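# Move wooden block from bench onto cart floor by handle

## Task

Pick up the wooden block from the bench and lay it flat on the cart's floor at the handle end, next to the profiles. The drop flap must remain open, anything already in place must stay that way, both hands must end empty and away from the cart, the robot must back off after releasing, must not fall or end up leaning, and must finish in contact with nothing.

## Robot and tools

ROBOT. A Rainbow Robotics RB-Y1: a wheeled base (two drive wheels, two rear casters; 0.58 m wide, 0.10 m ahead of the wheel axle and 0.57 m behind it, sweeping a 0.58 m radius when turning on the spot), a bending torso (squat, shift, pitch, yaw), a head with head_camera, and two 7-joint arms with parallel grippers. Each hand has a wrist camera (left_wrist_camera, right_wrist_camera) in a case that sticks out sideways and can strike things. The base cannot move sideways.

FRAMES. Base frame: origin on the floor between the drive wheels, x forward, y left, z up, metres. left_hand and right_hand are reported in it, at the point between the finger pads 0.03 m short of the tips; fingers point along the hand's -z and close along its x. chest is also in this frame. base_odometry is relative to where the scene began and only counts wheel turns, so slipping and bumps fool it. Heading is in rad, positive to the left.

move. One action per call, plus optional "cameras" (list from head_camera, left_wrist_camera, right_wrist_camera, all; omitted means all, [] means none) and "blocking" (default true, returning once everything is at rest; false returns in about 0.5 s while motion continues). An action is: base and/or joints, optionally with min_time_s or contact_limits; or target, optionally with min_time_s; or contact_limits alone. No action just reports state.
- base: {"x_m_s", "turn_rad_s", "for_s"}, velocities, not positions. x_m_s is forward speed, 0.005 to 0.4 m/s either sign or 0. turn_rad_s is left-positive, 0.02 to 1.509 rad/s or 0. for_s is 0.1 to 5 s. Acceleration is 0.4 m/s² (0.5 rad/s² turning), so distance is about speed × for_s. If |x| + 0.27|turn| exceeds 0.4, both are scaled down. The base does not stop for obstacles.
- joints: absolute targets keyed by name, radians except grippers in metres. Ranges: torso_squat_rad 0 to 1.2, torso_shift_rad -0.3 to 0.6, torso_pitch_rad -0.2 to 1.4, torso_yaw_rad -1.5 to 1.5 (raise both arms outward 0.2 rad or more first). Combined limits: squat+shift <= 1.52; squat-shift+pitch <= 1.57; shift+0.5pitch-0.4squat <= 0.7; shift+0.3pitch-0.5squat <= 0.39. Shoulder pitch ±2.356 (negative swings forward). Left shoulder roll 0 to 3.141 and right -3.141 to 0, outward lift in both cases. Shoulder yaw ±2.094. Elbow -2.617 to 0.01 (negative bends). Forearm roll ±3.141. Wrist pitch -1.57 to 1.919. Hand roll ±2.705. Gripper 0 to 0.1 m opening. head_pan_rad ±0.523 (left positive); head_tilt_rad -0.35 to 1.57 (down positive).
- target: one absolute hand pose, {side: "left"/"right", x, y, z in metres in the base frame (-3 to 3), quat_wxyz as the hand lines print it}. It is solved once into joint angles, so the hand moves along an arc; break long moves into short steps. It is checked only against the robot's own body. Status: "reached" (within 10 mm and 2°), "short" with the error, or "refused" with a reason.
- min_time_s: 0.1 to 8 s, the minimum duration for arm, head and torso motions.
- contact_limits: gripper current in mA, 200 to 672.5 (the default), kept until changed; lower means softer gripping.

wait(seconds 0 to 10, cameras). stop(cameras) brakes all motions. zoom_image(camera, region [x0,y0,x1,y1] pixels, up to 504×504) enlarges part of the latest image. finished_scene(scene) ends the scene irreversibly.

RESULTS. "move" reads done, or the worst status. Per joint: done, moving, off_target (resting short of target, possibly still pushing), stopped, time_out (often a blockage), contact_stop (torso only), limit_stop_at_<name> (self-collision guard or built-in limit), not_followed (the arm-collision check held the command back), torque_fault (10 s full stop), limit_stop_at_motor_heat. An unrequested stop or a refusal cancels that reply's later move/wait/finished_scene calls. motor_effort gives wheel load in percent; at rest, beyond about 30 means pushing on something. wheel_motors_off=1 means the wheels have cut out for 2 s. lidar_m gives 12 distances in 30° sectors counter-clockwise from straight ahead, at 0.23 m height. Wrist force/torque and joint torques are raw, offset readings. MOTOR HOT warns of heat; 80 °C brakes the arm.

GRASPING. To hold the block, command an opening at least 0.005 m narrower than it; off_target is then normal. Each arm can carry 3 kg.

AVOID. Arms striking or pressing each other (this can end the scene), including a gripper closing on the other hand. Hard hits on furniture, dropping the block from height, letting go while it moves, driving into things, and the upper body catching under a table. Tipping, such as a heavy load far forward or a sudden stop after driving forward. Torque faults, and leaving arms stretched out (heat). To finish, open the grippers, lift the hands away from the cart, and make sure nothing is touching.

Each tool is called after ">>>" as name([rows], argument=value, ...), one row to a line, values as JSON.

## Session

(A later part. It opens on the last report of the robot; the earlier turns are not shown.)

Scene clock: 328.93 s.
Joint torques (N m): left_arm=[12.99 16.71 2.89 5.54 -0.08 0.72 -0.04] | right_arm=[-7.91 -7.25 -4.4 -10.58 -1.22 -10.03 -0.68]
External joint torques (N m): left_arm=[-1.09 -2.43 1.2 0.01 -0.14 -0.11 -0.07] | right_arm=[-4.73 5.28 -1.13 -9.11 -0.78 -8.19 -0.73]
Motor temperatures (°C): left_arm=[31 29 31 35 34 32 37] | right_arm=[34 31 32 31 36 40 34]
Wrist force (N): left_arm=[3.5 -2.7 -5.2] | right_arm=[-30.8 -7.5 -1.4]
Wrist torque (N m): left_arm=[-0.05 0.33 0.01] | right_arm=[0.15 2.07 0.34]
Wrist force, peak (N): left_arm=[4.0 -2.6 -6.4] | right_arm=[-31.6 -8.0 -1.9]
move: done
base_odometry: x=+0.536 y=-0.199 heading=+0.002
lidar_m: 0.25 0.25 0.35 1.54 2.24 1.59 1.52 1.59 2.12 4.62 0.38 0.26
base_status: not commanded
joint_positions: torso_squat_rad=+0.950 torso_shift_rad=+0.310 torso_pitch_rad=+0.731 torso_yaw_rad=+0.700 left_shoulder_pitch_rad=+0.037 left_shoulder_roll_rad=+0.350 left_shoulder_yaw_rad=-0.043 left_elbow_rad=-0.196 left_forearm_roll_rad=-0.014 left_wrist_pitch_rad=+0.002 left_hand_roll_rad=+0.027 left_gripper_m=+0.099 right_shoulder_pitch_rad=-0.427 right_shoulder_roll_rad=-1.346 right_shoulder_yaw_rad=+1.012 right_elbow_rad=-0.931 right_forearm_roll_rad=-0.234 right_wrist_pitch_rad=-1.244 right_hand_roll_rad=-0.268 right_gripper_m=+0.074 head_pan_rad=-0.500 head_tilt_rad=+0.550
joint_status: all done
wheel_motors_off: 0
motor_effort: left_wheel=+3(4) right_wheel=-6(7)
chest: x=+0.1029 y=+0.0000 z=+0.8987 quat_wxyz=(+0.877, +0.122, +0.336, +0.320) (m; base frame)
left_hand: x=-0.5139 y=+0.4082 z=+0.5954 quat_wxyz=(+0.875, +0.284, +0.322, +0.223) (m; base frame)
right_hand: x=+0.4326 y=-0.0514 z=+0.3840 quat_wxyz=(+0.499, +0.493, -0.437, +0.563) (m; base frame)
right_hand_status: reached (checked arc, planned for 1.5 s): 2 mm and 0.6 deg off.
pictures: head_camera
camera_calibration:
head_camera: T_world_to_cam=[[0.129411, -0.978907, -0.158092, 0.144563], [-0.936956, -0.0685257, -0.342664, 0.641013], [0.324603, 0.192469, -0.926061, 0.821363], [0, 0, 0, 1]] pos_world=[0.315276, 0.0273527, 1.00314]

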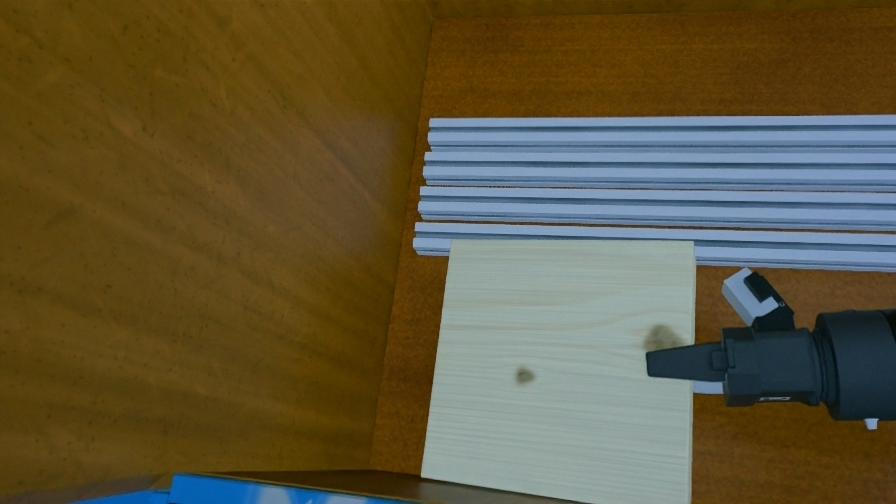

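>>> move(target={"side":"right","x":0.4325,"y":-0.05,"z":0.393,"quat_wxyz":[0.5022,0.4916,-0.4443,0.5557]}, min_time_s=1, cameras=["head_camera"])

>>> zoom_image(camera="head_camera", region=[380, 200, 780, 504])

>>> move(target={"side":"right","x":0.4325,"y":-0.05,"z":0.378,"quat_wxyz":[0.5022,0.4916,-0.4443,0.5557]}, min_time_s=1.5, cameras=["head_camera"])

>>> zoom_image(camera="head_camera", region=[380, 200, 780, 504])

Scene clock: 334.53 s.
Joint torques (N m): left_arm=[12.95 16.54 2.58 5.66 0.09 0.63 0.07] | right_arm=[-5.54 -10.38 -6.86 -11.56 -1.48 -9.92 -0.14]
External joint torques (N m): left_arm=[-1.14 -2.61 0.89 0.12 0.04 -0.21 0.04] | right_arm=[-2.55 2.26 -3.49 -9.86 -1.09 -8.07 -0.19]
Motor temperatures (°C): left_arm=[31 29 31 36 34 32 37] | right_arm=[34 31 32 31 36 41 34]
Wrist force (N): left_arm=[3.4 -2.5 -5.5] | right_arm=[-30.2 -4.6 -2.3]
Wrist torque (N m): left_arm=[-0.08 0.31 0.02] | right_arm=[-0.11 1.97 0.07]
Wrist force, peak (N): left_arm=[3.7 -2.5 -6.8] | right_arm=[-33.4 -10.8 -1.4]
move: done
base_odometry: x=+0.536 y=-0.199 heading=+0.002
lidar_m: 0.24 0.26 0.35 1.53 2.24 1.60 1.52 1.58 2.13 4.62 0.37 0.27
base_status: not commanded
joint_positions: torso_squat_rad=+0.950 torso_shift_rad=+0.310 torso_pitch_rad=+0.731 torso_yaw_rad=+0.700 left_shoulder_pitch_rad=+0.037 left_shoulder_roll_rad=+0.350 left_shoulder_yaw_rad=-0.043 left_elbow_rad=-0.196 left_forearm_roll_rad=-0.014 left_wrist_pitch_rad=+0.002 left_hand_roll_rad=+0.027 left_gripper_m=+0.099 right_shoulder_pitch_rad=-0.395 right_shoulder_roll_rad=-1.377 right_shoulder_yaw_rad=+0.997 right_elbow_rad=-0.999 right_forearm_roll_rad=-0.267 right_wrist_pitch_rad=-1.219 right_hand_roll_rad=-0.248 right_gripper_m=+0.074 head_pan_rad=-0.500 head_tilt_rad=+0.550
joint_status: all done
wheel_motors_off: 0
motor_effort: left_wheel=+2(3) right_wheel=-6(7)
chest: x=+0.1029 y=+0.0000 z=+0.8987 quat_wxyz=(+0.877, +0.122, +0.336, +0.320) (m; base frame)
left_hand: x=-0.5139 y=+0.4082 z=+0.5954 quat_wxyz=(+0.875, +0.284, +0.322, +0.223) (m; base frame)
right_hand: x=+0.4326 y=-0.0509 z=+0.3917 quat_wxyz=(+0.502, +0.492, -0.443, +0.556) (m; base frame)
right_hand_status: reached (checked arc, planned for 1.0 s): 2 mm and 0.2 deg off.
pictures: head_camera
camera_calibration:
head_camera: T_world_to_cam=[[0.129395, -0.978909, -0.158097, 0.144574], [-0.936958, -0.068509, -0.342661, 0.64101], [0.324603, 0.192469, -0.926061, 0.821364], [0, 0, 0, 1]] pos_world=[0.315276, 0.0273527, 1.00314]

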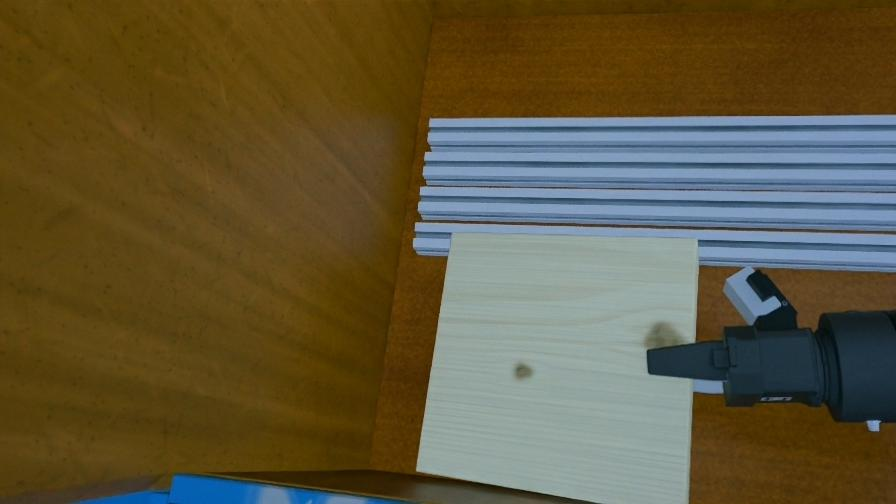

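Scaled by 1.260 from the camera's 896x504 image, which has a finer 1280x720 frame.

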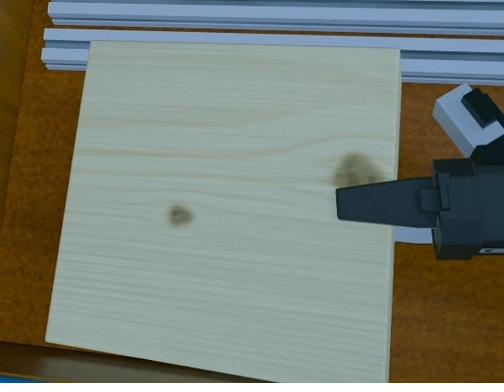

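Scene clock: 336.37 s.
Joint torques (N m): left_arm=[13.11 16.7 2.71 5.48 0.05 0.68 0.03] | right_arm=[-8.25 -6 -3.76 -10.26 -1.09 -10.01 -0.43]
External joint torques (N m): left_arm=[-0.98 -2.44 1.01 -0.06 -0.01 -0.16 0] | right_arm=[-5.16 6.23 -0.67 -8.94 -0.65 -8.16 -0.48]
Motor temperatures (°C): left_arm=[31 29 31 36 34 32 37] | right_arm=[34 31 32 31 36 41 34]
Wrist force (N): left_arm=[3.7 -2.5 -6.0] | right_arm=[-29.9 -7.1 -0.6]
Wrist torque (N m): left_arm=[-0.07 0.32 0.07] | right_arm=[0.24 2.09 0.24]
Wrist force, peak (N): left_arm=[4.4 -3.3 -6.2] | right_arm=[-32.6 -7.6 -2.0]
move: done
base_odometry: x=+0.536 y=-0.199 heading=+0.002
lidar_m: 0.24 0.26 0.35 1.53 2.23 1.60 1.52 1.58 2.12 4.63 0.37 0.26
base_status: not commanded
joint_positions: torso_squat_rad=+0.950 torso_shift_rad=+0.310 torso_pitch_rad=+0.731 torso_yaw_rad=+0.700 left_shoulder_pitch_rad=+0.037 left_shoulder_roll_rad=+0.350 left_shoulder_yaw_rad=-0.043 left_elbow_rad=-0.196 left_forearm_roll_rad=-0.014 left_wrist_pitch_rad=+0.002 left_hand_roll_rad=+0.027 left_gripper_m=+0.099 right_shoulder_pitch_rad=-0.434 right_shoulder_roll_rad=-1.307 right_shoulder_yaw_rad=+1.010 right_elbow_rad=-0.869 right_forearm_roll_rad=-0.236 right_wrist_pitch_rad=-1.268 right_hand_roll_rad=-0.265 right_gripper_m=+0.074 head_pan_rad=-0.500 head_tilt_rad=+0.550
joint_status: all done
wheel_motors_off: 0
motor_effort: left_wheel=+3(4) right_wheel=-5(8)
chest: x=+0.1029 y=+0.0001 z=+0.8987 quat_wxyz=(+0.877, +0.122, +0.336, +0.320) (m; base frame)
left_hand: x=-0.5139 y=+0.4082 z=+0.5954 quat_wxyz=(+0.875, +0.284, +0.322, +0.223) (m; base frame)
right_hand: x=+0.4329 y=-0.0515 z=+0.3769 quat_wxyz=(+0.504, +0.489, -0.443, +0.557) (m; base frame)
right_hand_status: reached (checked arc, planned for 1.5 s): 2 mm and 0.4 deg off.
pictures: head_camera
camera_calibration:
head_camera: T_world_to_cam=[[0.129411, -0.978907, -0.158092, 0.144563], [-0.936956, -0.0685257, -0.342664, 0.641013], [0.324603, 0.192469, -0.926061, 0.821363], [0, 0, 0, 1]] pos_world=[0.315276, 0.0273527, 1.00314]

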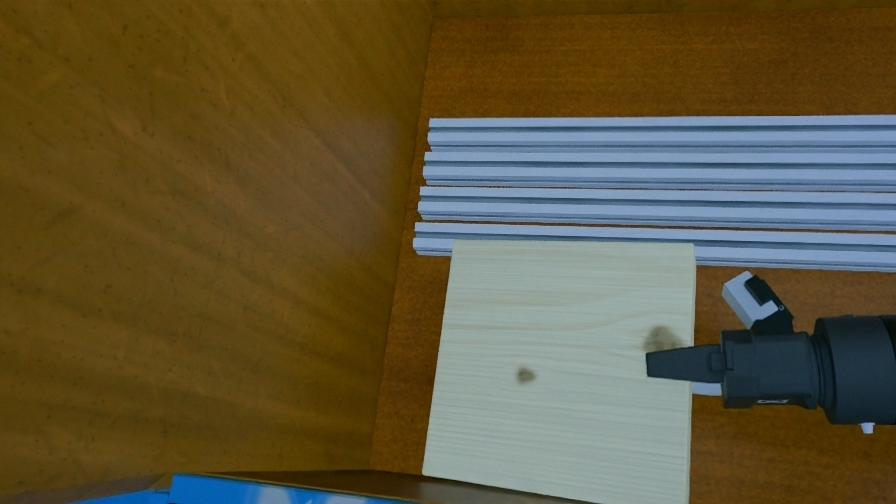

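Scaled by 1.260 from the camera's 896x504 image, which has a finer 1280x720 frame.

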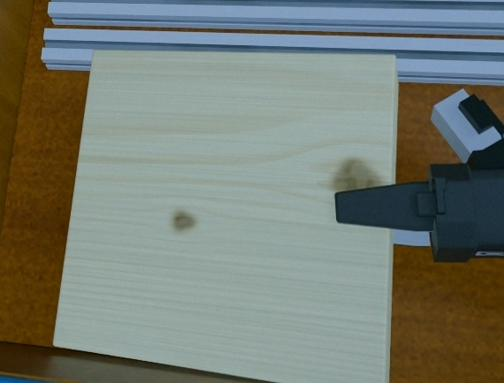

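>>> move(target={"side":"right","x":0.4345,"y":-0.05,"z":0.366,"quat_wxyz":[0.5022,0.4916,-0.4443,0.5557]}, min_time_s=1.5, cameras=["head_camera"])

>>> zoom_image(camera="head_camera", region=[380, 200, 780, 504])

Scene clock: 344.00 s.
Joint torques (N m): left_arm=[12.99 16.3 2.95 5.58 0.02 0.63 0.11] | right_arm=[-9.62 -8.91 -4.51 -7.23 -2.08 -9.45 -0.17]
External joint torques (N m): left_arm=[-1.1 -2.84 1.25 0.04 -0.03 -0.2 0.08] | right_arm=[-6.27 2.84 -1.73 -6.42 -1.58 -7.62 -0.22]
Motor temperatures (°C): left_arm=[31 29 31 36 34 32 37] | right_arm=[34 30 32 31 36 41 34]
Wrist force (N): left_arm=[3.6 -2.8 -5.0] | right_arm=[-28.8 -2.1 -3.5]
Wrist torque (N m): left_arm=[-0.02 0.35 0.03] | right_arm=[-0.11 1.98 -0.04]
Wrist force, peak (N): left_arm=[4.4 -3.4 -6.0] | right_arm=[-33.3 -10.5 0.3]
move: done
base_odometry: x=+0.536 y=-0.199 heading=+0.002
lidar_m: 0.25 0.26 0.35 1.55 2.24 1.60 1.52 1.60 2.13 4.62 0.36 0.27
base_status: not commanded
joint_positions: torso_squat_rad=+0.950 torso_shift_rad=+0.310 torso_pitch_rad=+0.731 torso_yaw_rad=+0.700 left_shoulder_pitch_rad=+0.037 left_shoulder_roll_rad=+0.350 left_shoulder_yaw_rad=-0.043 left_elbow_rad=-0.196 left_forearm_roll_rad=-0.014 left_wrist_pitch_rad=+0.002 left_hand_roll_rad=+0.027 left_gripper_m=+0.099 right_shoulder_pitch_rad=-0.483 right_shoulder_roll_rad=-1.232 right_shoulder_yaw_rad=+1.026 right_elbow_rad=-0.719 right_forearm_roll_rad=-0.203 right_wrist_pitch_rad=-1.336 right_hand_roll_rad=-0.290 right_gripper_m=+0.074 head_pan_rad=-0.500 head_tilt_rad=+0.550
joint_status: all done
wheel_motors_off: 0
motor_effort: left_wheel=+2(3) right_wheel=-6(8)
chest: x=+0.1029 y=+0.0001 z=+0.8987 quat_wxyz=(+0.877, +0.122, +0.336, +0.320) (m; base frame)
left_hand: x=-0.5139 y=+0.4082 z=+0.5954 quat_wxyz=(+0.875, +0.284, +0.322, +0.223) (m; base frame)
right_hand: x=+0.4342 y=-0.0512 z=+0.3650 quat_wxyz=(+0.504, +0.490, -0.443, +0.557) (m; base frame)
right_hand_status: reached (checked arc, planned for 1.5 s): 2 mm and 0.4 deg off.
pictures: head_camera
camera_calibration:
head_camera: T_world_to_cam=[[0.129411, -0.978907, -0.158092, 0.144563], [-0.936956, -0.0685257, -0.342664, 0.641013], [0.324603, 0.192469, -0.926061, 0.821363], [0, 0, 0, 1]] pos_world=[0.315276, 0.0273527, 1.00314]

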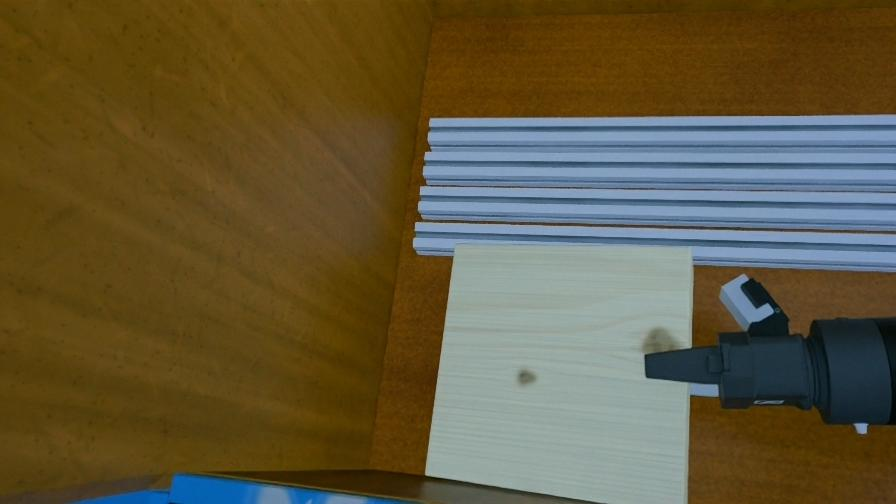

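Scaled by 1.260 from the camera's 896x504 image, which has a finer 1280x720 frame.

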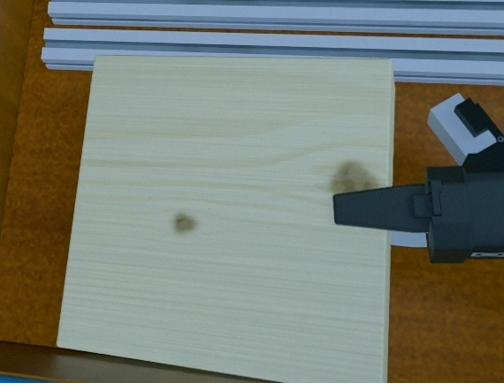

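>>> move(target={"side":"right","x":0.435,"y":-0.05,"z":0.356,"quat_wxyz":[0.5022,0.4916,-0.4443,0.5557]}, min_time_s=1.5, cameras=["right_wrist_camera"])

>>> move(target={"side":"right","x":0.435,"y":-0.05,"z":0.348,"quat_wxyz":[0.5022,0.4916,-0.4443,0.5557]}, min_time_s=1.5, cameras=["head_camera"])

Scene clock: 348.53 s.
Joint torques (N m): left_arm=[13.05 16.54 2.56 5.59 -0.05 0.65 0.01] | right_arm=[-7.3 -5.87 -1.28 -4.97 -0.3 -6.63 0.49]
External joint torques (N m): left_arm=[-1.03 -2.61 0.87 0.06 -0.1 -0.19 -0.02] | right_arm=[-3.63 5.31 1.11 -4.69 0.26 -4.81 0.44]
Motor temperatures (°C): left_arm=[31 29 31 36 34 32 37] | right_arm=[34 30 32 31 36 41 34]
Wrist force (N): left_arm=[3.7 -2.4 -5.0] | right_arm=[-21.4 -6.6 1.4]
Wrist torque (N m): left_arm=[-0.11 0.36 0.05] | right_arm=[-0.02 0.65 -0.57]
Wrist force, peak (N): left_arm=[4.9 -2.2 -6.2] | right_arm=[-30.8 -4.7 -2.5]
move: done
base_odometry: x=+0.536 y=-0.199 heading=+0.002
lidar_m: 0.24 0.25 0.36 1.54 2.24 1.59 1.51 1.59 2.13 4.62 0.36 0.27
base_status: not commanded
joint_positions: torso_squat_rad=+0.950 torso_shift_rad=+0.310 torso_pitch_rad=+0.731 torso_yaw_rad=+0.700 left_shoulder_pitch_rad=+0.037 left_shoulder_roll_rad=+0.350 left_shoulder_yaw_rad=-0.043 left_elbow_rad=-0.196 left_forearm_roll_rad=-0.014 left_wrist_pitch_rad=+0.002 left_hand_roll_rad=+0.027 left_gripper_m=+0.099 right_shoulder_pitch_rad=-0.533 right_shoulder_roll_rad=-1.155 right_shoulder_yaw_rad=+1.040 right_elbow_rad=-0.557 right_forearm_roll_rad=-0.176 right_wrist_pitch_rad=-1.412 right_hand_roll_rad=-0.308 right_gripper_m=+0.074 head_pan_rad=-0.500 head_tilt_rad=+0.550
joint_status: all done
wheel_motors_off: 0
motor_effort: left_wheel=+2(4) right_wheel=-3(8)
chest: x=+0.1028 y=+0.0001 z=+0.8987 quat_wxyz=(+0.877, +0.122, +0.336, +0.320) (m; base frame)
left_hand: x=-0.5139 y=+0.4082 z=+0.5953 quat_wxyz=(+0.875, +0.284, +0.322, +0.223) (m; base frame)
right_hand: x=+0.4353 y=-0.0510 z=+0.3558 quat_wxyz=(+0.504, +0.489, -0.443, +0.557) (m; base frame)
right_hand_status: reached (checked arc, planned for 1.5 s): 1 mm and 0.4 deg off.
pictures: right_wrist_camera
camera_calibration:
right_wrist_camera: T_world_to_cam=[[0.0396911, -0.099519, -0.994244, 0.330163], [-0.806953, -0.590005, 0.0268424, 0.338716], [-0.58928, 0.801243, -0.103725, 0.406491], [0, 0, 0, 1]] pos_world=[0.499761, -0.0929966, 0.361334]

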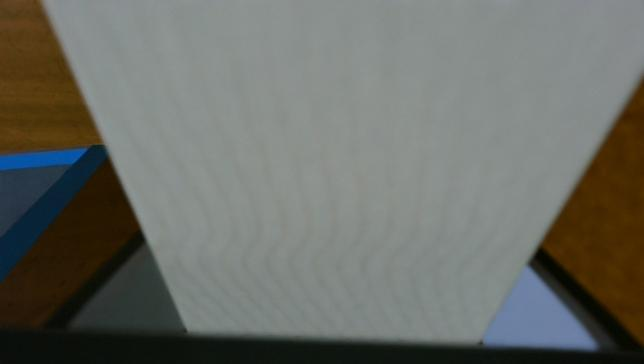

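Scene clock: 350.37 s.
Joint torques (N m): left_arm=[13.17 16.58 2.7 5.34 0.05 0.57 0.04] | right_arm=[-0.46 3.67 -0.67 1.07 -1.75 -1.75 -0.45]
External joint torques (N m): left_arm=[-0.9 -2.56 1 -0.19 0 -0.27 0.01] | right_arm=[3.6 14.17 1.26 0.71 -1.13 0.07 -0.5]
Motor temperatures (°C): left_arm=[31 29 31 36 34 32 37] | right_arm=[34 30 32 31 36 41 34]
Wrist force (N): left_arm=[3.9 -2.2 -6.4] | right_arm=[-12.6 3.8 1.5]
Wrist torque (N m): left_arm=[-0.07 0.40 0.01] | right_arm=[0.26 -1.31 0.34]
Wrist force, peak (N): left_arm=[4.0 -3.4 -6.0] | right_arm=[-32.2 -13.3 -0.2]
move: done
base_odometry: x=+0.536 y=-0.199 heading=+0.002
lidar_m: 0.24 0.24 0.33 1.55 2.24 1.60 1.52 1.59 2.12 4.62 0.37 0.26
base_status: not commanded
joint_positions: torso_squat_rad=+0.950 torso_shift_rad=+0.310 torso_pitch_rad=+0.730 torso_yaw_rad=+0.700 left_shoulder_pitch_rad=+0.037 left_shoulder_roll_rad=+0.350 left_shoulder_yaw_rad=-0.043 left_elbow_rad=-0.196 left_forearm_roll_rad=-0.014 left_wrist_pitch_rad=+0.002 left_hand_roll_rad=+0.027 left_gripper_m=+0.099 right_shoulder_pitch_rad=-0.587 right_shoulder_roll_rad=-1.072 right_shoulder_yaw_rad=+1.055 right_elbow_rad=-0.376 right_forearm_roll_rad=-0.151 right_wrist_pitch_rad=-1.497 right_hand_roll_rad=-0.324 right_gripper_m=+0.074 head_pan_rad=-0.500 head_tilt_rad=+0.550
joint_status: all done
wheel_motors_off: 0
motor_effort: left_wheel=-2(3) right_wheel=-23(25)
chest: x=+0.1026 y=+0.0002 z=+0.8989 quat_wxyz=(+0.878, +0.122, +0.335, +0.320) (m; base frame)
left_hand: x=-0.5140 y=+0.4081 z=+0.5949 quat_wxyz=(+0.875, +0.284, +0.322, +0.224) (m; base frame)
right_hand: x=+0.4366 y=-0.0508 z=+0.3493 quat_wxyz=(+0.505, +0.487, -0.443, +0.559) (m; base frame)
right_hand_status: reached (checked arc, planned for 1.5 s): 2 mm and 0.7 deg off.
pictures: head_camera
camera_calibration:
head_camera: T_world_to_cam=[[0.129818, -0.978904, -0.157776, 0.144444], [-0.936584, -0.0688229, -0.343618, 0.64167], [0.325511, 0.192379, -0.925761, 0.821331], [0, 0, 0, 1]] pos_world=[0.314875, 0.027552, 1.00364]

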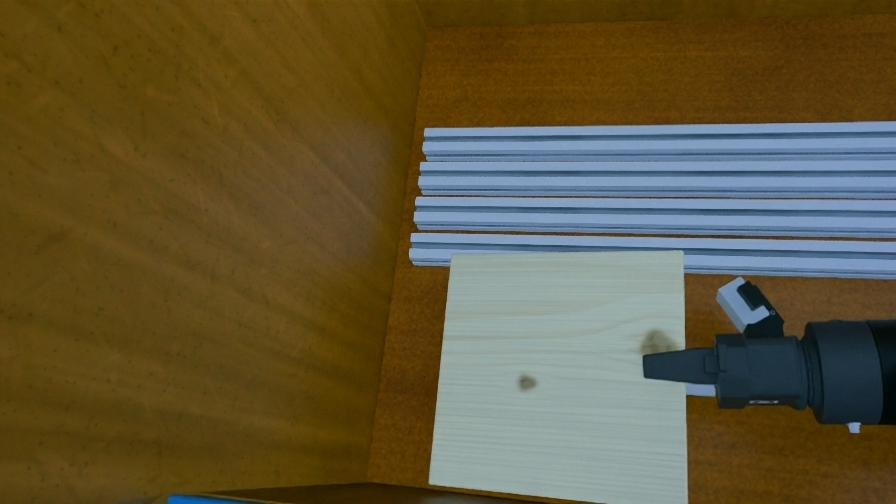

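>>> move(joints={"right_gripper_m":0.08}, cameras=["head_camera"])

>>> move(joints={"right_gripper_m":0.09}, cameras=["head_camera","right_wrist_camera"])

Scene clock: 352.83 s.
Joint torques (N m): left_arm=[12.98 16.66 2.51 5.56 0.1 0.67 0.03] | right_arm=[-0.43 3.05 -0.94 0.16 -1.72 -3.87 -0.1]
External joint torques (N m): left_arm=[-1.09 -2.47 0.82 0.03 0.04 -0.17 -0.01] | right_arm=[3.63 13.56 0.99 -0.2 -1.09 -2.06 -0.15]
Motor temperatures (°C): left_arm=[31 29 31 36 34 32 37] | right_arm=[34 30 32 31 36 40 34]
Wrist force (N): left_arm=[3.5 -2.9 -5.6] | right_arm=[-16.9 1.6 -2.2]
Wrist torque (N m): left_arm=[-0.02 0.27 0.06] | right_arm=[-0.17 -0.52 -0.27]
Wrist force, peak (N): left_arm=[4.1 -2.9 -6.6] | right_arm=[-18.1 1.8 -2.1]
move: done
base_odometry: x=+0.536 y=-0.199 heading=+0.002
lidar_m: 0.23 0.24 0.33 1.55 2.24 1.60 1.52 1.58 2.13 4.62 0.35 0.25
base_status: not commanded
joint_positions: torso_squat_rad=+0.950 torso_shift_rad=+0.310 torso_pitch_rad=+0.730 torso_yaw_rad=+0.700 left_shoulder_pitch_rad=+0.037 left_shoulder_roll_rad=+0.350 left_shoulder_yaw_rad=-0.043 left_elbow_rad=-0.196 left_forearm_roll_rad=-0.014 left_wrist_pitch_rad=+0.002 left_hand_roll_rad=+0.027 left_gripper_m=+0.099 right_shoulder_pitch_rad=-0.587 right_shoulder_roll_rad=-1.072 right_shoulder_yaw_rad=+1.055 right_elbow_rad=-0.376 right_forearm_roll_rad=-0.151 right_wrist_pitch_rad=-1.496 right_hand_roll_rad=-0.324 right_gripper_m=+0.080 head_pan_rad=-0.500 head_tilt_rad=+0.550
joint_status: all done
wheel_motors_off: 0
motor_effort: left_wheel=-1(2) right_wheel=-23(24)
chest: x=+0.1026 y=+0.0002 z=+0.8989 quat_wxyz=(+0.877, +0.122, +0.335, +0.320) (m; base frame)
left_hand: x=-0.5140 y=+0.4081 z=+0.5950 quat_wxyz=(+0.875, +0.284, +0.322, +0.224) (m; base frame)
right_hand: x=+0.4366 y=-0.0508 z=+0.3491 quat_wxyz=(+0.505, +0.487, -0.443, +0.559) (m; base frame)
pictures: head_camera
camera_calibration:
head_camera: T_world_to_cam=[[0.129795, -0.978904, -0.157798, 0.144458], [-0.936619, -0.0688121, -0.343526, 0.641554], [0.32542, 0.192385, -0.925791, 0.821297], [0, 0, 0, 1]] pos_world=[0.314875, 0.027552, 1.00354]

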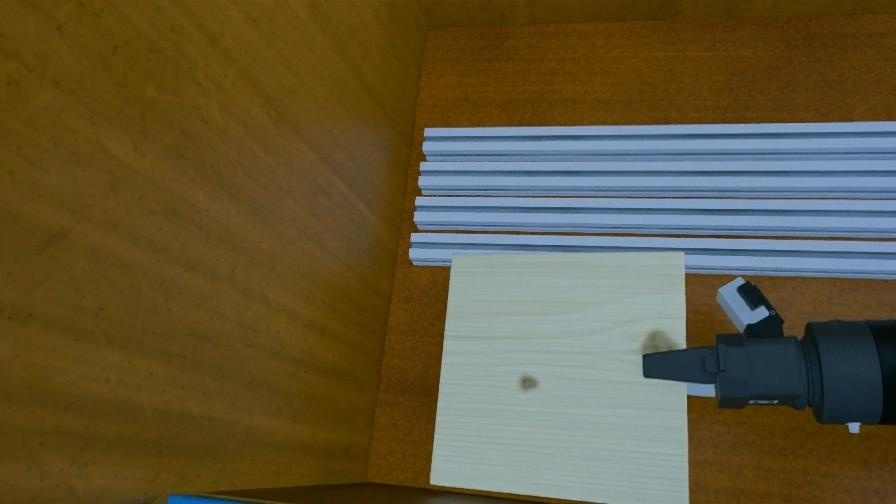

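Scene clock: 353.40 s.
Joint torques (N m): left_arm=[12.92 16.58 2.75 5.64 0.07 0.6 0] | right_arm=[-0.29 2.54 -0.97 -0.11 -1.52 -3.79 -0.07]
External joint torques (N m): left_arm=[-1.16 -2.56 1.05 0.11 0.01 -0.24 -0.04] | right_arm=[3.76 13.04 0.96 -0.47 -0.9 -1.98 -0.12]
Motor temperatures (°C): left_arm=[31 29 31 36 34 32 37] | right_arm=[34 30 32 31 36 40 34]
Wrist force (N): left_arm=[3.9 -2.8 -5.8] | right_arm=[-16.0 2.6 -3.7]
Wrist torque (N m): left_arm=[0.00 0.37 0.01] | right_arm=[-0.15 -0.52 -0.28]
Wrist force, peak (N): left_arm=[3.6 -2.9 -6.5] | right_arm=[-17.2 2.7 -5.0]
move: done
base_odometry: x=+0.536 y=-0.199 heading=+0.002
lidar_m: 0.23 0.25 0.34 1.54 2.23 1.60 1.51 1.59 2.12 4.61 0.37 0.25
base_status: not commanded
joint_positions: torso_squat_rad=+0.950 torso_shift_rad=+0.310 torso_pitch_rad=+0.730 torso_yaw_rad=+0.700 left_shoulder_pitch_rad=+0.037 left_shoulder_roll_rad=+0.350 left_shoulder_yaw_rad=-0.043 left_elbow_rad=-0.196 left_forearm_roll_rad=-0.014 left_wrist_pitch_rad=+0.002 left_hand_roll_rad=+0.027 left_gripper_m=+0.099 right_shoulder_pitch_rad=-0.587 right_shoulder_roll_rad=-1.072 right_shoulder_yaw_rad=+1.055 right_elbow_rad=-0.376 right_forearm_roll_rad=-0.151 right_wrist_pitch_rad=-1.496 right_hand_roll_rad=-0.324 right_gripper_m=+0.090 head_pan_rad=-0.500 head_tilt_rad=+0.550
joint_status: all done
wheel_motors_off: 0
motor_effort: left_wheel=-1(2) right_wheel=-23(24)
chest: x=+0.1026 y=+0.0002 z=+0.8989 quat_wxyz=(+0.877, +0.122, +0.335, +0.320) (m; base frame)
left_hand: x=-0.5140 y=+0.4081 z=+0.5950 quat_wxyz=(+0.875, +0.284, +0.322, +0.224) (m; base frame)
right_hand: x=+0.4365 y=-0.0507 z=+0.3491 quat_wxyz=(+0.505, +0.487, -0.443, +0.559) (m; base frame)
pictures: head_camera, right_wrist_camera
camera_calibration:
head_camera: T_world_to_cam=[[0.129795, -0.978904, -0.157798, 0.144458], [-0.936619, -0.0688121, -0.343526, 0.641554], [0.32542, 0.192385, -0.925791, 0.821297], [0, 0, 0, 1]] pos_world=[0.314875, 0.027552, 1.00354]
right_wrist_camera: T_world_to_cam=[[0.0431734, -0.103752, -0.993666, 0.321528], [-0.807716, -0.588981, 0.0264032, 0.340588], [-0.587989, 0.801459, -0.10923, 0.407596], [0, 0, 0, 1]] pos_world=[0.500879, -0.0927133, 0.35502]

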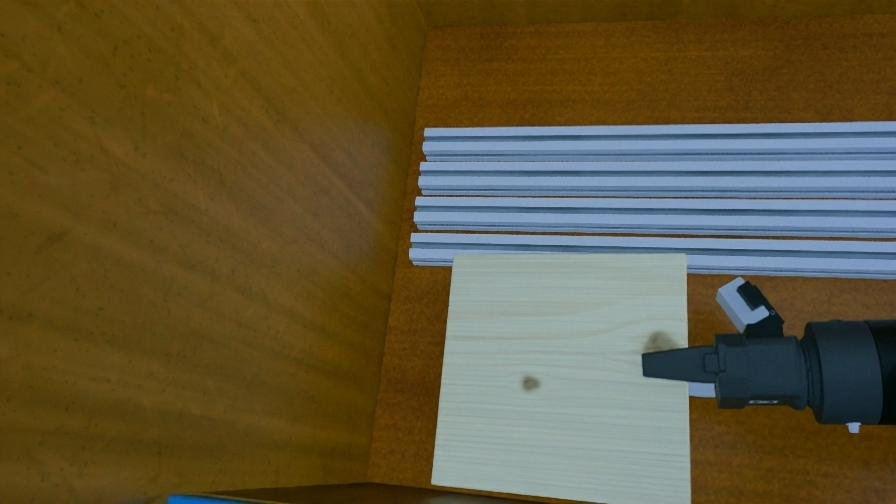

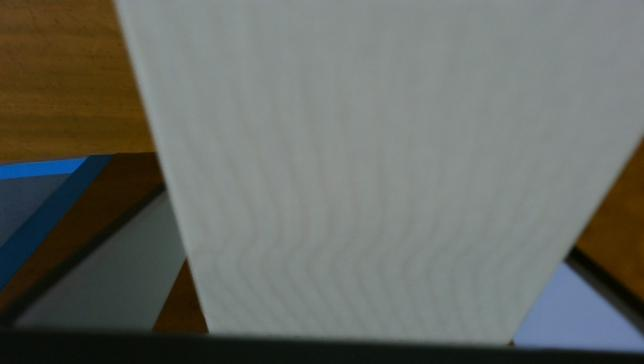

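>>> move(joints={"right_gripper_m":0.1}, cameras=["head_camera"])

>>> move(target={"side":"right","x":0.442,"y":-0.09,"z":0.353,"quat_wxyz":[0.504,0.488,-0.443,0.558]}, min_time_s=2, cameras=["head_camera"])

Scene clock: 356.87 s.
Joint torques (N m): left_arm=[12.99 16.48 2.55 5.44 -0.1 0.62 0.04] | right_arm=[0.37 2.07 -0.59 -0.01 -1.67 -3.7 -0.11]
External joint torques (N m): left_arm=[-1.08 -2.66 0.86 -0.08 -0.16 -0.22 0.01] | right_arm=[4.43 12.56 1.34 -0.37 -1.05 -1.89 -0.16]
Motor temperatures (°C): left_arm=[31 29 31 36 34 32 37] | right_arm=[34 30 32 31 36 40 34]
Wrist force (N): left_arm=[3.9 -2.6 -5.6] | right_arm=[-17.1 2.2 -5.5]
Wrist torque (N m): left_arm=[-0.04 0.39 0.03] | right_arm=[-0.16 -0.69 -0.28]
Wrist force, peak (N): left_arm=[4.3 -3.3 -6.2] | right_arm=[-17.3 2.0 -5.5]
move: done
base_odometry: x=+0.536 y=-0.199 heading=+0.002
lidar_m: 0.23 0.24 0.32 1.53 2.25 1.60 1.51 1.59 2.11 4.62 0.36 0.24
base_status: not commanded
joint_positions: torso_squat_rad=+0.950 torso_shift_rad=+0.310 torso_pitch_rad=+0.730 torso_yaw_rad=+0.700 left_shoulder_pitch_rad=+0.037 left_shoulder_roll_rad=+0.350 left_shoulder_yaw_rad=-0.043 left_elbow_rad=-0.196 left_forearm_roll_rad=-0.014 left_wrist_pitch_rad=+0.002 left_hand_roll_rad=+0.027 left_gripper_m=+0.099 right_shoulder_pitch_rad=-0.587 right_shoulder_roll_rad=-1.072 right_shoulder_yaw_rad=+1.055 right_elbow_rad=-0.376 right_forearm_roll_rad=-0.151 right_wrist_pitch_rad=-1.496 right_hand_roll_rad=-0.324 right_gripper_m=+0.099 head_pan_rad=-0.500 head_tilt_rad=+0.550
joint_status: all done
wheel_motors_off: 0
motor_effort: left_wheel=-1(3) right_wheel=-22(24)
chest: x=+0.1026 y=+0.0002 z=+0.8989 quat_wxyz=(+0.877, +0.122, +0.335, +0.320) (m; base frame)
left_hand: x=-0.5140 y=+0.4080 z=+0.5950 quat_wxyz=(+0.875, +0.284, +0.322, +0.224) (m; base frame)
right_hand: x=+0.4365 y=-0.0506 z=+0.3491 quat_wxyz=(+0.505, +0.487, -0.443, +0.559) (m; base frame)
pictures: head_camera
camera_calibration:
head_camera: T_world_to_cam=[[0.129795, -0.978904, -0.157798, 0.144458], [-0.936619, -0.0688121, -0.343526, 0.641554], [0.32542, 0.192385, -0.925791, 0.821297], [0, 0, 0, 1]] pos_world=[0.314875, 0.027552, 1.00354]

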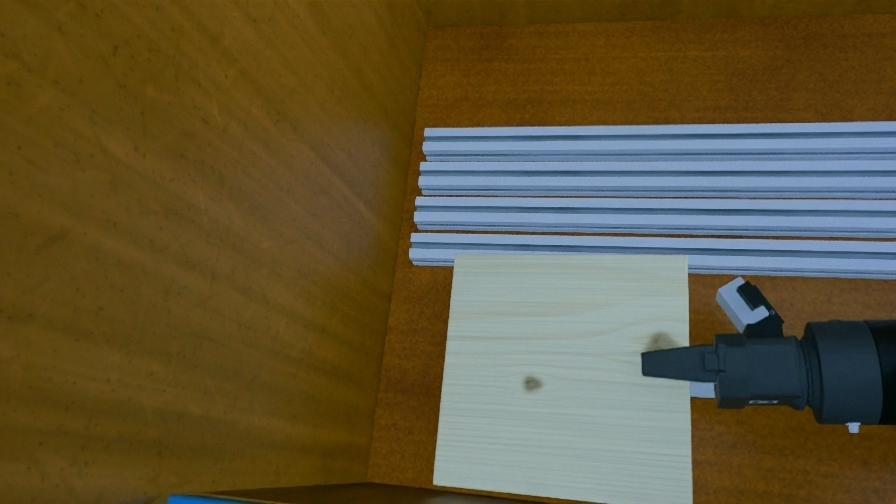

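Scene clock: 359.20 s.
Joint torques (N m): left_arm=[12.93 16.89 2.59 5.61 -0.11 0.7 0.05] | right_arm=[-1.33 -15.74 -4.5 1.76 -1.37 -4.12 -0.24]
External joint torques (N m): left_arm=[-1.15 -2.25 0.9 0.08 -0.17 -0.14 0.01] | right_arm=[1.56 -4.01 -2.67 0.9 -0.68 -2.34 -0.29]
Motor temperatures (°C): left_arm=[31 29 31 36 34 32 37] | right_arm=[34 30 32 31 36 40 34]
Wrist force (N): left_arm=[4.0 -2.5 -5.4] | right_arm=[-16.7 1.5 -6.0]
Wrist torque (N m): left_arm=[-0.05 0.39 0.07] | right_arm=[-0.25 -0.41 -0.15]
Wrist force, peak (N): left_arm=[4.1 -3.0 -6.4] | right_arm=[-17.2 2.0 -6.9]
move: done
base_odometry: x=+0.536 y=-0.199 heading=+0.002
lidar_m: 0.23 0.24 0.34 1.54 2.23 1.61 1.52 1.60 2.12 4.63 0.36 0.26
base_status: not commanded
joint_positions: torso_squat_rad=+0.950 torso_shift_rad=+0.310 torso_pitch_rad=+0.730 torso_yaw_rad=+0.700 left_shoulder_pitch_rad=+0.037 left_shoulder_roll_rad=+0.350 left_shoulder_yaw_rad=-0.043 left_elbow_rad=-0.196 left_forearm_roll_rad=-0.014 left_wrist_pitch_rad=+0.002 left_hand_roll_rad=+0.027 left_gripper_m=+0.099 right_shoulder_pitch_rad=-0.528 right_shoulder_roll_rad=-1.098 right_shoulder_yaw_rad=+0.920 right_elbow_rad=-0.318 right_forearm_roll_rad=-0.051 right_wrist_pitch_rad=-1.569 right_hand_roll_rad=-0.348 right_gripper_m=+0.099 head_pan_rad=-0.500 head_tilt_rad=+0.550
joint_status: all done
wheel_motors_off: 0
motor_effort: left_wheel=+2(3) right_wheel=-12(24)
chest: x=+0.1028 y=+0.0001 z=+0.8988 quat_wxyz=(+0.877, +0.122, +0.336, +0.320) (m; base frame)
left_hand: x=-0.5140 y=+0.4081 z=+0.5953 quat_wxyz=(+0.875, +0.284, +0.322, +0.223) (m; base frame)
right_hand: x=+0.4413 y=-0.0893 z=+0.3529 quat_wxyz=(+0.513, +0.477, -0.438, +0.563) (m; base frame)
right_hand_status: reached (checked arc, as near as the solve gets, planned for 2.0 s): 1 mm and 1.8 deg off.
pictures: head_camera
camera_calibration:
head_camera: T_world_to_cam=[[0.129659, -0.978876, -0.158083, 0.14463], [-0.936819, -0.0686947, -0.343004, 0.641203], [0.324899, 0.192568, -0.925936, 0.821373], [0, 0, 0, 1]] pos_world=[0.315076, 0.027452, 1.00334]

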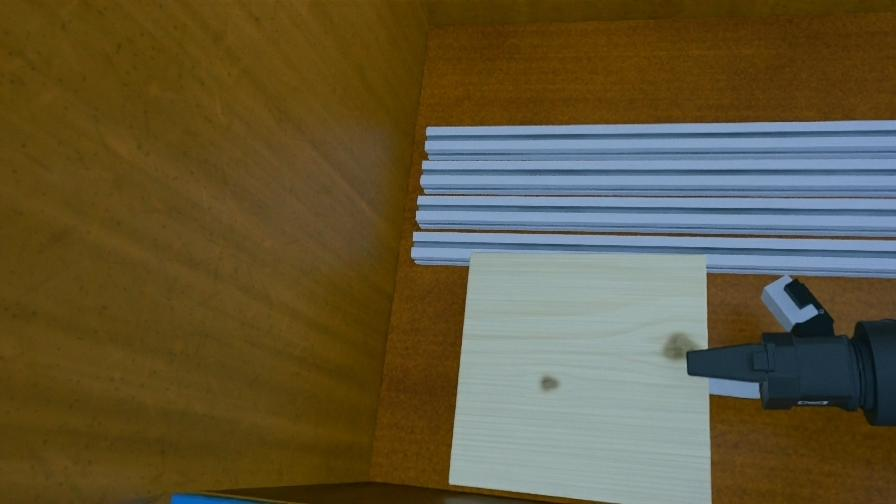

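>>> move(target={"side":"right","x":0.447,"y":-0.125,"z":0.362,"quat_wxyz":[0.5285,0.4516,-0.4129,0.588]}, min_time_s=2.5, cameras=["head_camera"])

Scene clock: 364.63 s.
Joint torques (N m): left_arm=[12.97 16.62 2.43 5.58 0.01 0.6 0.13] | right_arm=[0.24 -16.01 -4.56 0.03 -1.09 -1.7 0.3]
External joint torques (N m): left_arm=[-1.11 -2.52 0.74 0.05 -0.05 -0.24 0.1] | right_arm=[1.66 -1.96 -1.84 -0.36 -0.48 0.07 0.25]
Motor temperatures (°C): left_arm=[31 29 31 36 34 32 37] | right_arm=[34 30 32 31 36 39 34]
Wrist force (N): left_arm=[3.9 -2.5 -5.5] | right_arm=[-6.6 1.3 -0.8]
Wrist torque (N m): left_arm=[-0.08 0.34 0.06] | right_arm=[-0.22 -0.38 -0.13]
Wrist force, peak (N): left_arm=[4.2 -3.0 -6.3] | right_arm=[-17.5 1.5 -6.5]
move: done
base_odometry: x=+0.536 y=-0.199 heading=+0.002
lidar_m: 0.24 0.25 0.33 1.53 2.24 1.60 1.52 1.58 2.13 4.62 0.37 0.25
base_status: not commanded
joint_positions: torso_squat_rad=+0.950 torso_shift_rad=+0.310 torso_pitch_rad=+0.730 torso_yaw_rad=+0.700 left_shoulder_pitch_rad=+0.037 left_shoulder_roll_rad=+0.350 left_shoulder_yaw_rad=-0.043 left_elbow_rad=-0.196 left_forearm_roll_rad=-0.014 left_wrist_pitch_rad=+0.002 left_hand_roll_rad=+0.027 left_gripper_m=+0.099 right_shoulder_pitch_rad=-0.344 right_shoulder_roll_rad=-1.317 right_shoulder_yaw_rad=+0.879 right_elbow_rad=-0.672 right_forearm_roll_rad=-0.118 right_wrist_pitch_rad=-1.385 right_hand_roll_rad=-0.326 right_gripper_m=+0.099 head_pan_rad=-0.500 head_tilt_rad=+0.550
joint_status: all done
wheel_motors_off: 0
motor_effort: left_wheel=+3(5) right_wheel=-6(13)
chest: x=+0.1027 y=+0.0001 z=+0.8988 quat_wxyz=(+0.877, +0.122, +0.335, +0.320) (m; base frame)
left_hand: x=-0.5140 y=+0.4082 z=+0.5952 quat_wxyz=(+0.875, +0.284, +0.322, +0.223) (m; base frame)
right_hand: x=+0.4467 y=-0.1248 z=+0.3621 quat_wxyz=(+0.527, +0.454, -0.413, +0.587) (m; base frame)
right_hand_status: reached (checked arc, planned for 2.5 s): 0 mm and 0.3 deg off.
pictures: head_camera
camera_calibration:
head_camera: T_world_to_cam=[[0.129581, -0.978898, -0.158012, 0.144598], [-0.936787, -0.068623, -0.343106, 0.641199], [0.325022, 0.192484, -0.925911, 0.821342], [0, 0, 0, 1]] pos_world=[0.314975, 0.0274523, 1.00334]

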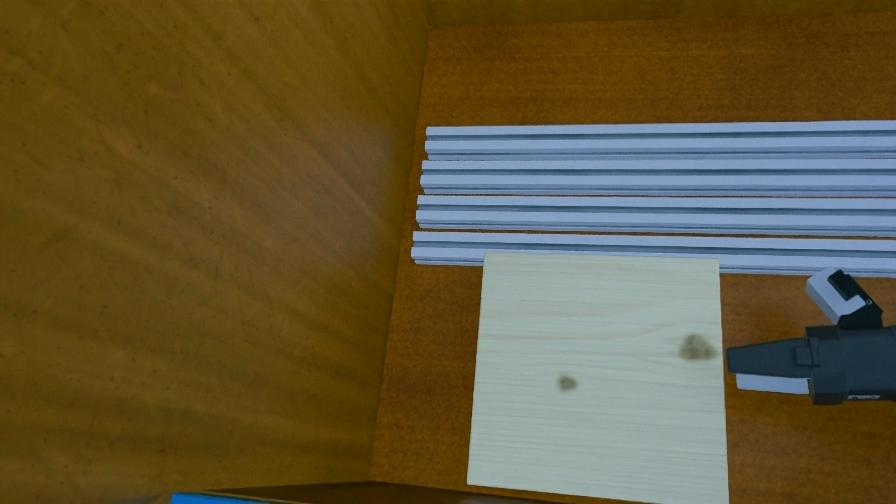

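>>> move(target={"side":"right","x":0.448,"y":-0.16,"z":0.40,"quat_wxyz":[0.5285,0.4516,-0.4129,0.588]}, min_time_s=1.5, cameras=[])

>>> move(target={"side":"right","x":0.44,"y":-0.15,"z":0.50,"quat_wxyz":[0.5022,0.4916,-0.4443,0.5557]}, min_time_s=1.5, cameras=[])

>>> move(joints={"torso_squat_rad":0.8,"torso_shift_rad":0.22,"torso_pitch_rad":0.6,"torso_yaw_rad":0.58}, min_time_s=2, cameras=["head_camera"])

>>> move(target={"side":"right","x":0.43,"y":-0.15,"z":0.74,"quat_wxyz":[0.5,0.5,-0.5,0.5]}, min_time_s=2, cameras=["head_camera"])

Scene clock: 370.53 s.
Joint torques (N m): left_arm=[12.98 16.59 2.59 5.57 -0.04 0.58 -0.01] | right_arm=[1.11 -16.61 -4.64 0.07 -0.85 -1.65 0.19]
External joint torques (N m): left_arm=[-1.1 -2.55 0.9 0.04 -0.1 -0.26 -0.04] | right_arm=[1.33 -1.6 -1.8 -0.42 -0.36 0.15 0.14]
Motor temperatures (°C): left_arm=[31 29 31 36 34 32 37] | right_arm=[34 30 32 31 36 39 34]
Wrist force (N): left_arm=[3.9 -2.6 -5.5] | right_arm=[-6.7 1.0 -0.8]
Wrist torque (N m): left_arm=[-0.10 0.37 0.05] | right_arm=[-0.17 -0.37 -0.15]
Wrist force, peak (N): left_arm=[4.3 -2.7 -6.6] | right_arm=[-7.3 1.3 -0.5]
move: done
base_odometry: x=+0.536 y=-0.199 heading=+0.002
lidar_m: 0.24 0.25 0.33 1.55 2.24 1.60 1.52 1.58 2.12 4.63 0.36 0.25
base_status: not commanded
joint_positions: torso_squat_rad=+0.950 torso_shift_rad=+0.310 torso_pitch_rad=+0.730 torso_yaw_rad=+0.700 left_shoulder_pitch_rad=+0.037 left_shoulder_roll_rad=+0.350 left_shoulder_yaw_rad=-0.043 left_elbow_rad=-0.196 left_forearm_roll_rad=-0.014 left_wrist_pitch_rad=+0.002 left_hand_roll_rad=+0.027 left_gripper_m=+0.099 right_shoulder_pitch_rad=-0.134 right_shoulder_roll_rad=-1.512 right_shoulder_yaw_rad=+0.827 right_elbow_rad=-0.918 right_forearm_roll_rad=-0.260 right_wrist_pitch_rad=-1.360 right_hand_roll_rad=-0.261 right_gripper_m=+0.099 head_pan_rad=-0.500 head_tilt_rad=+0.550
joint_status: all done
wheel_motors_off: 0
motor_effort: left_wheel=+3(5) right_wheel=-5(8)
chest: x=+0.1027 y=+0.0001 z=+0.8988 quat_wxyz=(+0.877, +0.122, +0.335, +0.320) (m; base frame)
left_hand: x=-0.5140 y=+0.4082 z=+0.5952 quat_wxyz=(+0.875, +0.284, +0.322, +0.223) (m; base frame)
right_hand: x=+0.4478 y=-0.1598 z=+0.3999 quat_wxyz=(+0.528, +0.453, -0.413, +0.588) (m; base frame)
right_hand_status: reached (checked arc, planned for 1.5 s): 0 mm and 0.1 deg off.
pictures: none
No camera images: "cameras" was empty.

Scene clock: 372.37 s.
Joint torques (N m): left_arm=[13.03 16.32 2.5 5.56 0.02 0.66 -0.05] | right_arm=[0.04 -14.57 -3.56 -0.66 -0.13 -2.01 0.03]
External joint torques (N m): left_arm=[-1.04 -2.83 0.81 0.03 -0.04 -0.18 -0.08] | right_arm=[1.37 -1.29 -1.72 -0.29 -0.12 -0.09 -0.02]
Motor temperatures (°C): left_arm=[31 29 31 36 34 32 37] | right_arm=[34 30 32 31 36 39 34]
Wrist force (N): left_arm=[3.9 -2.4 -5.8] | right_arm=[-6.9 0.8 0.0]
Wrist torque (N m): left_arm=[-0.05 0.39 0.05] | right_arm=[-0.14 -0.38 -0.14]
Wrist force, peak (N): left_arm=[4.5 -2.7 -6.3] | right_arm=[-7.4 1.5 0.1]
move: done
base_odometry: x=+0.536 y=-0.199 heading=+0.002
lidar_m: 0.23 0.25 0.33 1.55 2.25 1.60 1.51 1.59 2.13 4.63 0.36 0.25
base_status: not commanded
joint_positions: torso_squat_rad=+0.950 torso_shift_rad=+0.310 torso_pitch_rad=+0.730 torso_yaw_rad=+0.700 left_shoulder_pitch_rad=+0.037 left_shoulder_roll_rad=+0.350 left_shoulder_yaw_rad=-0.043 left_elbow_rad=-0.196 left_forearm_roll_rad=-0.014 left_wrist_pitch_rad=+0.002 left_hand_roll_rad=+0.027 left_gripper_m=+0.099 right_shoulder_pitch_rad=+0.172 right_shoulder_roll_rad=-1.880 right_shoulder_yaw_rad=+0.815 right_elbow_rad=-1.416 right_forearm_roll_rad=-0.620 right_wrist_pitch_rad=-1.408 right_hand_roll_rad=-0.016 right_gripper_m=+0.099 head_pan_rad=-0.500 head_tilt_rad=+0.550
joint_status: all done
wheel_motors_off: 0
motor_effort: left_wheel=+3(5) right_wheel=-4(7)
chest: x=+0.1027 y=+0.0001 z=+0.8988 quat_wxyz=(+0.877, +0.122, +0.335, +0.320) (m; base frame)
left_hand: x=-0.5140 y=+0.4082 z=+0.5952 quat_wxyz=(+0.875, +0.284, +0.322, +0.223) (m; base frame)
right_hand: x=+0.4399 y=-0.1501 z=+0.4997 quat_wxyz=(+0.502, +0.492, -0.444, +0.555) (m; base frame)
right_hand_status: reached (checked arc, planned for 1.5 s): 0 mm and 0.1 deg off.
pictures: none
No camera images: "cameras" was empty.

Scene clock: 374.67 s.
Joint torques (N m): left_arm=[11.86 14.25 2.45 5.06 -0.09 0.55 -0.04] | right_arm=[-0.83 -16.13 -3.97 0.66 -0.54 -2 0.18]
External joint torques (N m): left_arm=[-0.95 -2.42 0.98 0.04 -0.14 -0.16 -0.07] | right_arm=[1.04 -1.09 -1.57 -0.17 -0.27 -0.12 0.13]
Motor temperatures (°C): left_arm=[31 29 31 35 34 32 37] | right_arm=[34 31 32 31 36 38 34]
Wrist force (N): left_arm=[3.0 -2.4 -6.3] | right_arm=[-6.9 2.1 -0.4]
Wrist torque (N m): left_arm=[-0.05 0.29 0.07] | right_arm=[-0.25 -0.35 -0.10]
Wrist force, peak (N): left_arm=[3.9 -3.4 -6.5] | right_arm=[-7.4 1.7 -0.3]
move: done
base_odometry: x=+0.536 y=-0.199 heading=+0.002
lidar_m: 0.23 0.24 0.33 1.53 2.24 1.59 1.51 1.59 2.12 4.62 0.37 0.26
base_status: not commanded
joint_positions: torso_squat_rad=+0.800 torso_shift_rad=+0.220 torso_pitch_rad=+0.600 torso_yaw_rad=+0.580 left_shoulder_pitch_rad=+0.037 left_shoulder_roll_rad=+0.350 left_shoulder_yaw_rad=-0.043 left_elbow_rad=-0.196 left_forearm_roll_rad=-0.014 left_wrist_pitch_rad=+0.002 left_hand_roll_rad=+0.027 left_gripper_m=+0.099 right_shoulder_pitch_rad=+0.172 right_shoulder_roll_rad=-1.880 right_shoulder_yaw_rad=+0.815 right_elbow_rad=-1.416 right_forearm_roll_rad=-0.620 right_wrist_pitch_rad=-1.408 right_hand_roll_rad=-0.016 right_gripper_m=+0.099 head_pan_rad=-0.500 head_tilt_rad=+0.550
joint_status: all done
wheel_motors_off: 0
motor_effort: left_wheel=+5(6) right_wheel=-3(7)
chest: x=+0.0532 y=+0.0001 z=+1.0118 quat_wxyz=(+0.915, +0.084, +0.283, +0.273) (m; base frame)
left_hand: x=-0.4770 y=+0.4360 z=+0.6021 quat_wxyz=(+0.913, +0.252, +0.259, +0.188) (m; base frame)
right_hand: x=+0.4215 y=-0.2109 z=+0.6721 quat_wxyz=(+0.515, +0.415, -0.477, +0.578) (m; base frame)
pictures: head_camera
camera_calibration:
head_camera: T_world_to_cam=[[0.0510815, -0.996032, -0.072877, 0.0869058], [-0.8883, -0.0119648, -0.459108, 0.748421], [0.456414, 0.0881885, -0.885386, 0.894143], [0, 0, 0, 1]] pos_world=[0.252284, 0.0166626, 1.1416]

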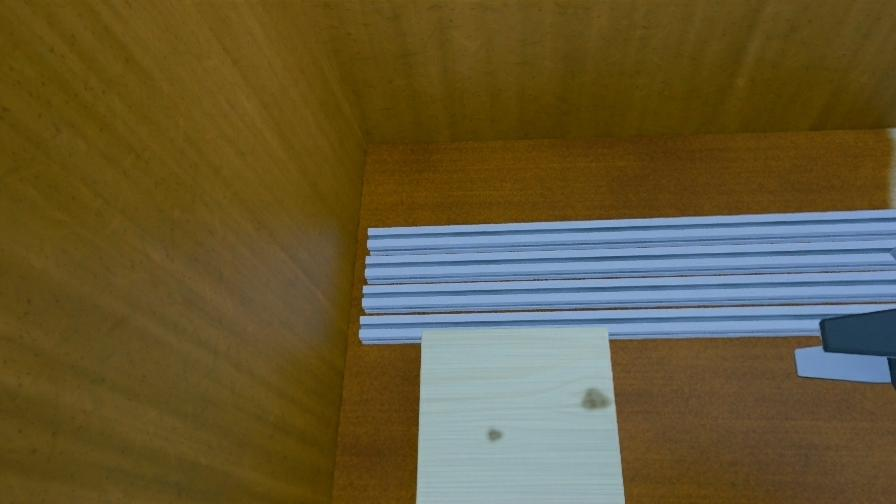

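Scene clock: 377.00 s.
Joint torques (N m): left_arm=[11.96 14.19 2.29 4.99 -0.09 0.54 -0.07] | right_arm=[-5.72 -16.15 -4.97 -0.69 -0.56 -2.17 -0.29]
External joint torques (N m): left_arm=[-0.85 -2.48 0.81 -0.03 -0.14 -0.16 -0.1] | right_arm=[-1.75 -1.62 -1.69 -0.42 -0.39 -0.26 -0.34]
Motor temperatures (°C): left_arm=[31 29 31 35 34 32 37] | right_arm=[34 31 32 31 36 38 34]
Wrist force (N): left_arm=[3.2 -2.2 -6.9] | right_arm=[-6.6 1.7 0.7]
Wrist torque (N m): left_arm=[-0.04 0.31 0.05] | right_arm=[-0.28 -0.32 -0.11]
Wrist force, peak (N): left_arm=[3.7 -2.7 -7.0] | right_arm=[-7.6 1.5 0.5]
move: done
base_odometry: x=+0.536 y=-0.199 heading=+0.002
lidar_m: 0.23 0.25 0.33 1.54 2.25 1.58 1.51 1.59 2.13 4.63 0.37 0.26
base_status: not commanded
joint_positions: torso_squat_rad=+0.800 torso_shift_rad=+0.220 torso_pitch_rad=+0.600 torso_yaw_rad=+0.580 left_shoulder_pitch_rad=+0.037 left_shoulder_roll_rad=+0.350 left_shoulder_yaw_rad=-0.043 left_elbow_rad=-0.196 left_forearm_roll_rad=-0.014 left_wrist_pitch_rad=+0.002 left_hand_roll_rad=+0.027 left_gripper_m=+0.099 right_shoulder_pitch_rad=+0.131 right_shoulder_roll_rad=-1.991 right_shoulder_yaw_rad=+0.779 right_elbow_rad=-1.650 right_forearm_roll_rad=-0.712 right_wrist_pitch_rad=-1.439 right_hand_roll_rad=-0.108 right_gripper_m=+0.099 head_pan_rad=-0.500 head_tilt_rad=+0.550
joint_status: all done
wheel_motors_off: 0
motor_effort: left_wheel=+5(5) right_wheel=-4(6)
chest: x=+0.0532 y=+0.0001 z=+1.0118 quat_wxyz=(+0.915, +0.084, +0.283, +0.273) (m; base frame)
left_hand: x=-0.4770 y=+0.4360 z=+0.6021 quat_wxyz=(+0.913, +0.252, +0.259, +0.188) (m; base frame)
right_hand: x=+0.4298 y=-0.1502 z=+0.7397 quat_wxyz=(+0.500, +0.500, -0.500, +0.500) (m; base frame)
right_hand_status: reached (checked arc, planned for 2.0 s): 0 mm and 0.0 deg off.
pictures: head_camera
camera_calibration:
head_camera: T_world_to_cam=[[0.0510815, -0.996032, -0.072877, 0.0869058], [-0.8883, -0.0119648, -0.459108, 0.748421], [0.456414, 0.0881885, -0.885386, 0.894143], [0, 0, 0, 1]] pos_world=[0.252284, 0.0166626, 1.1416]

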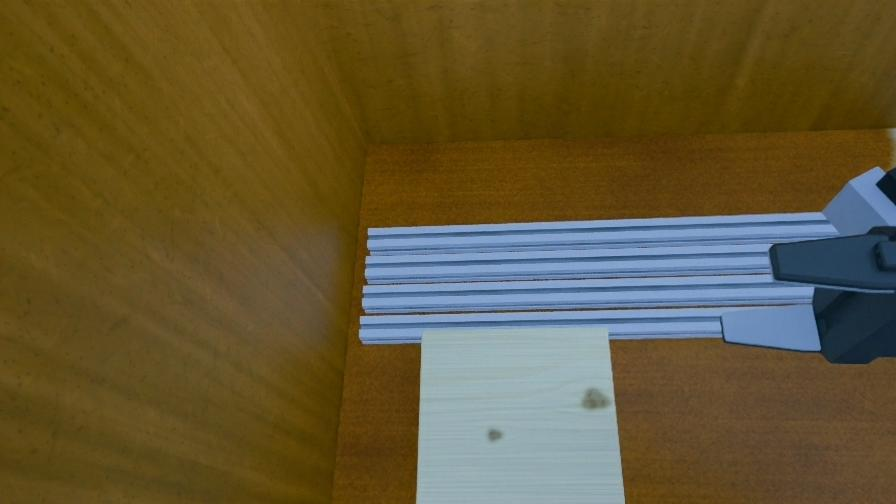

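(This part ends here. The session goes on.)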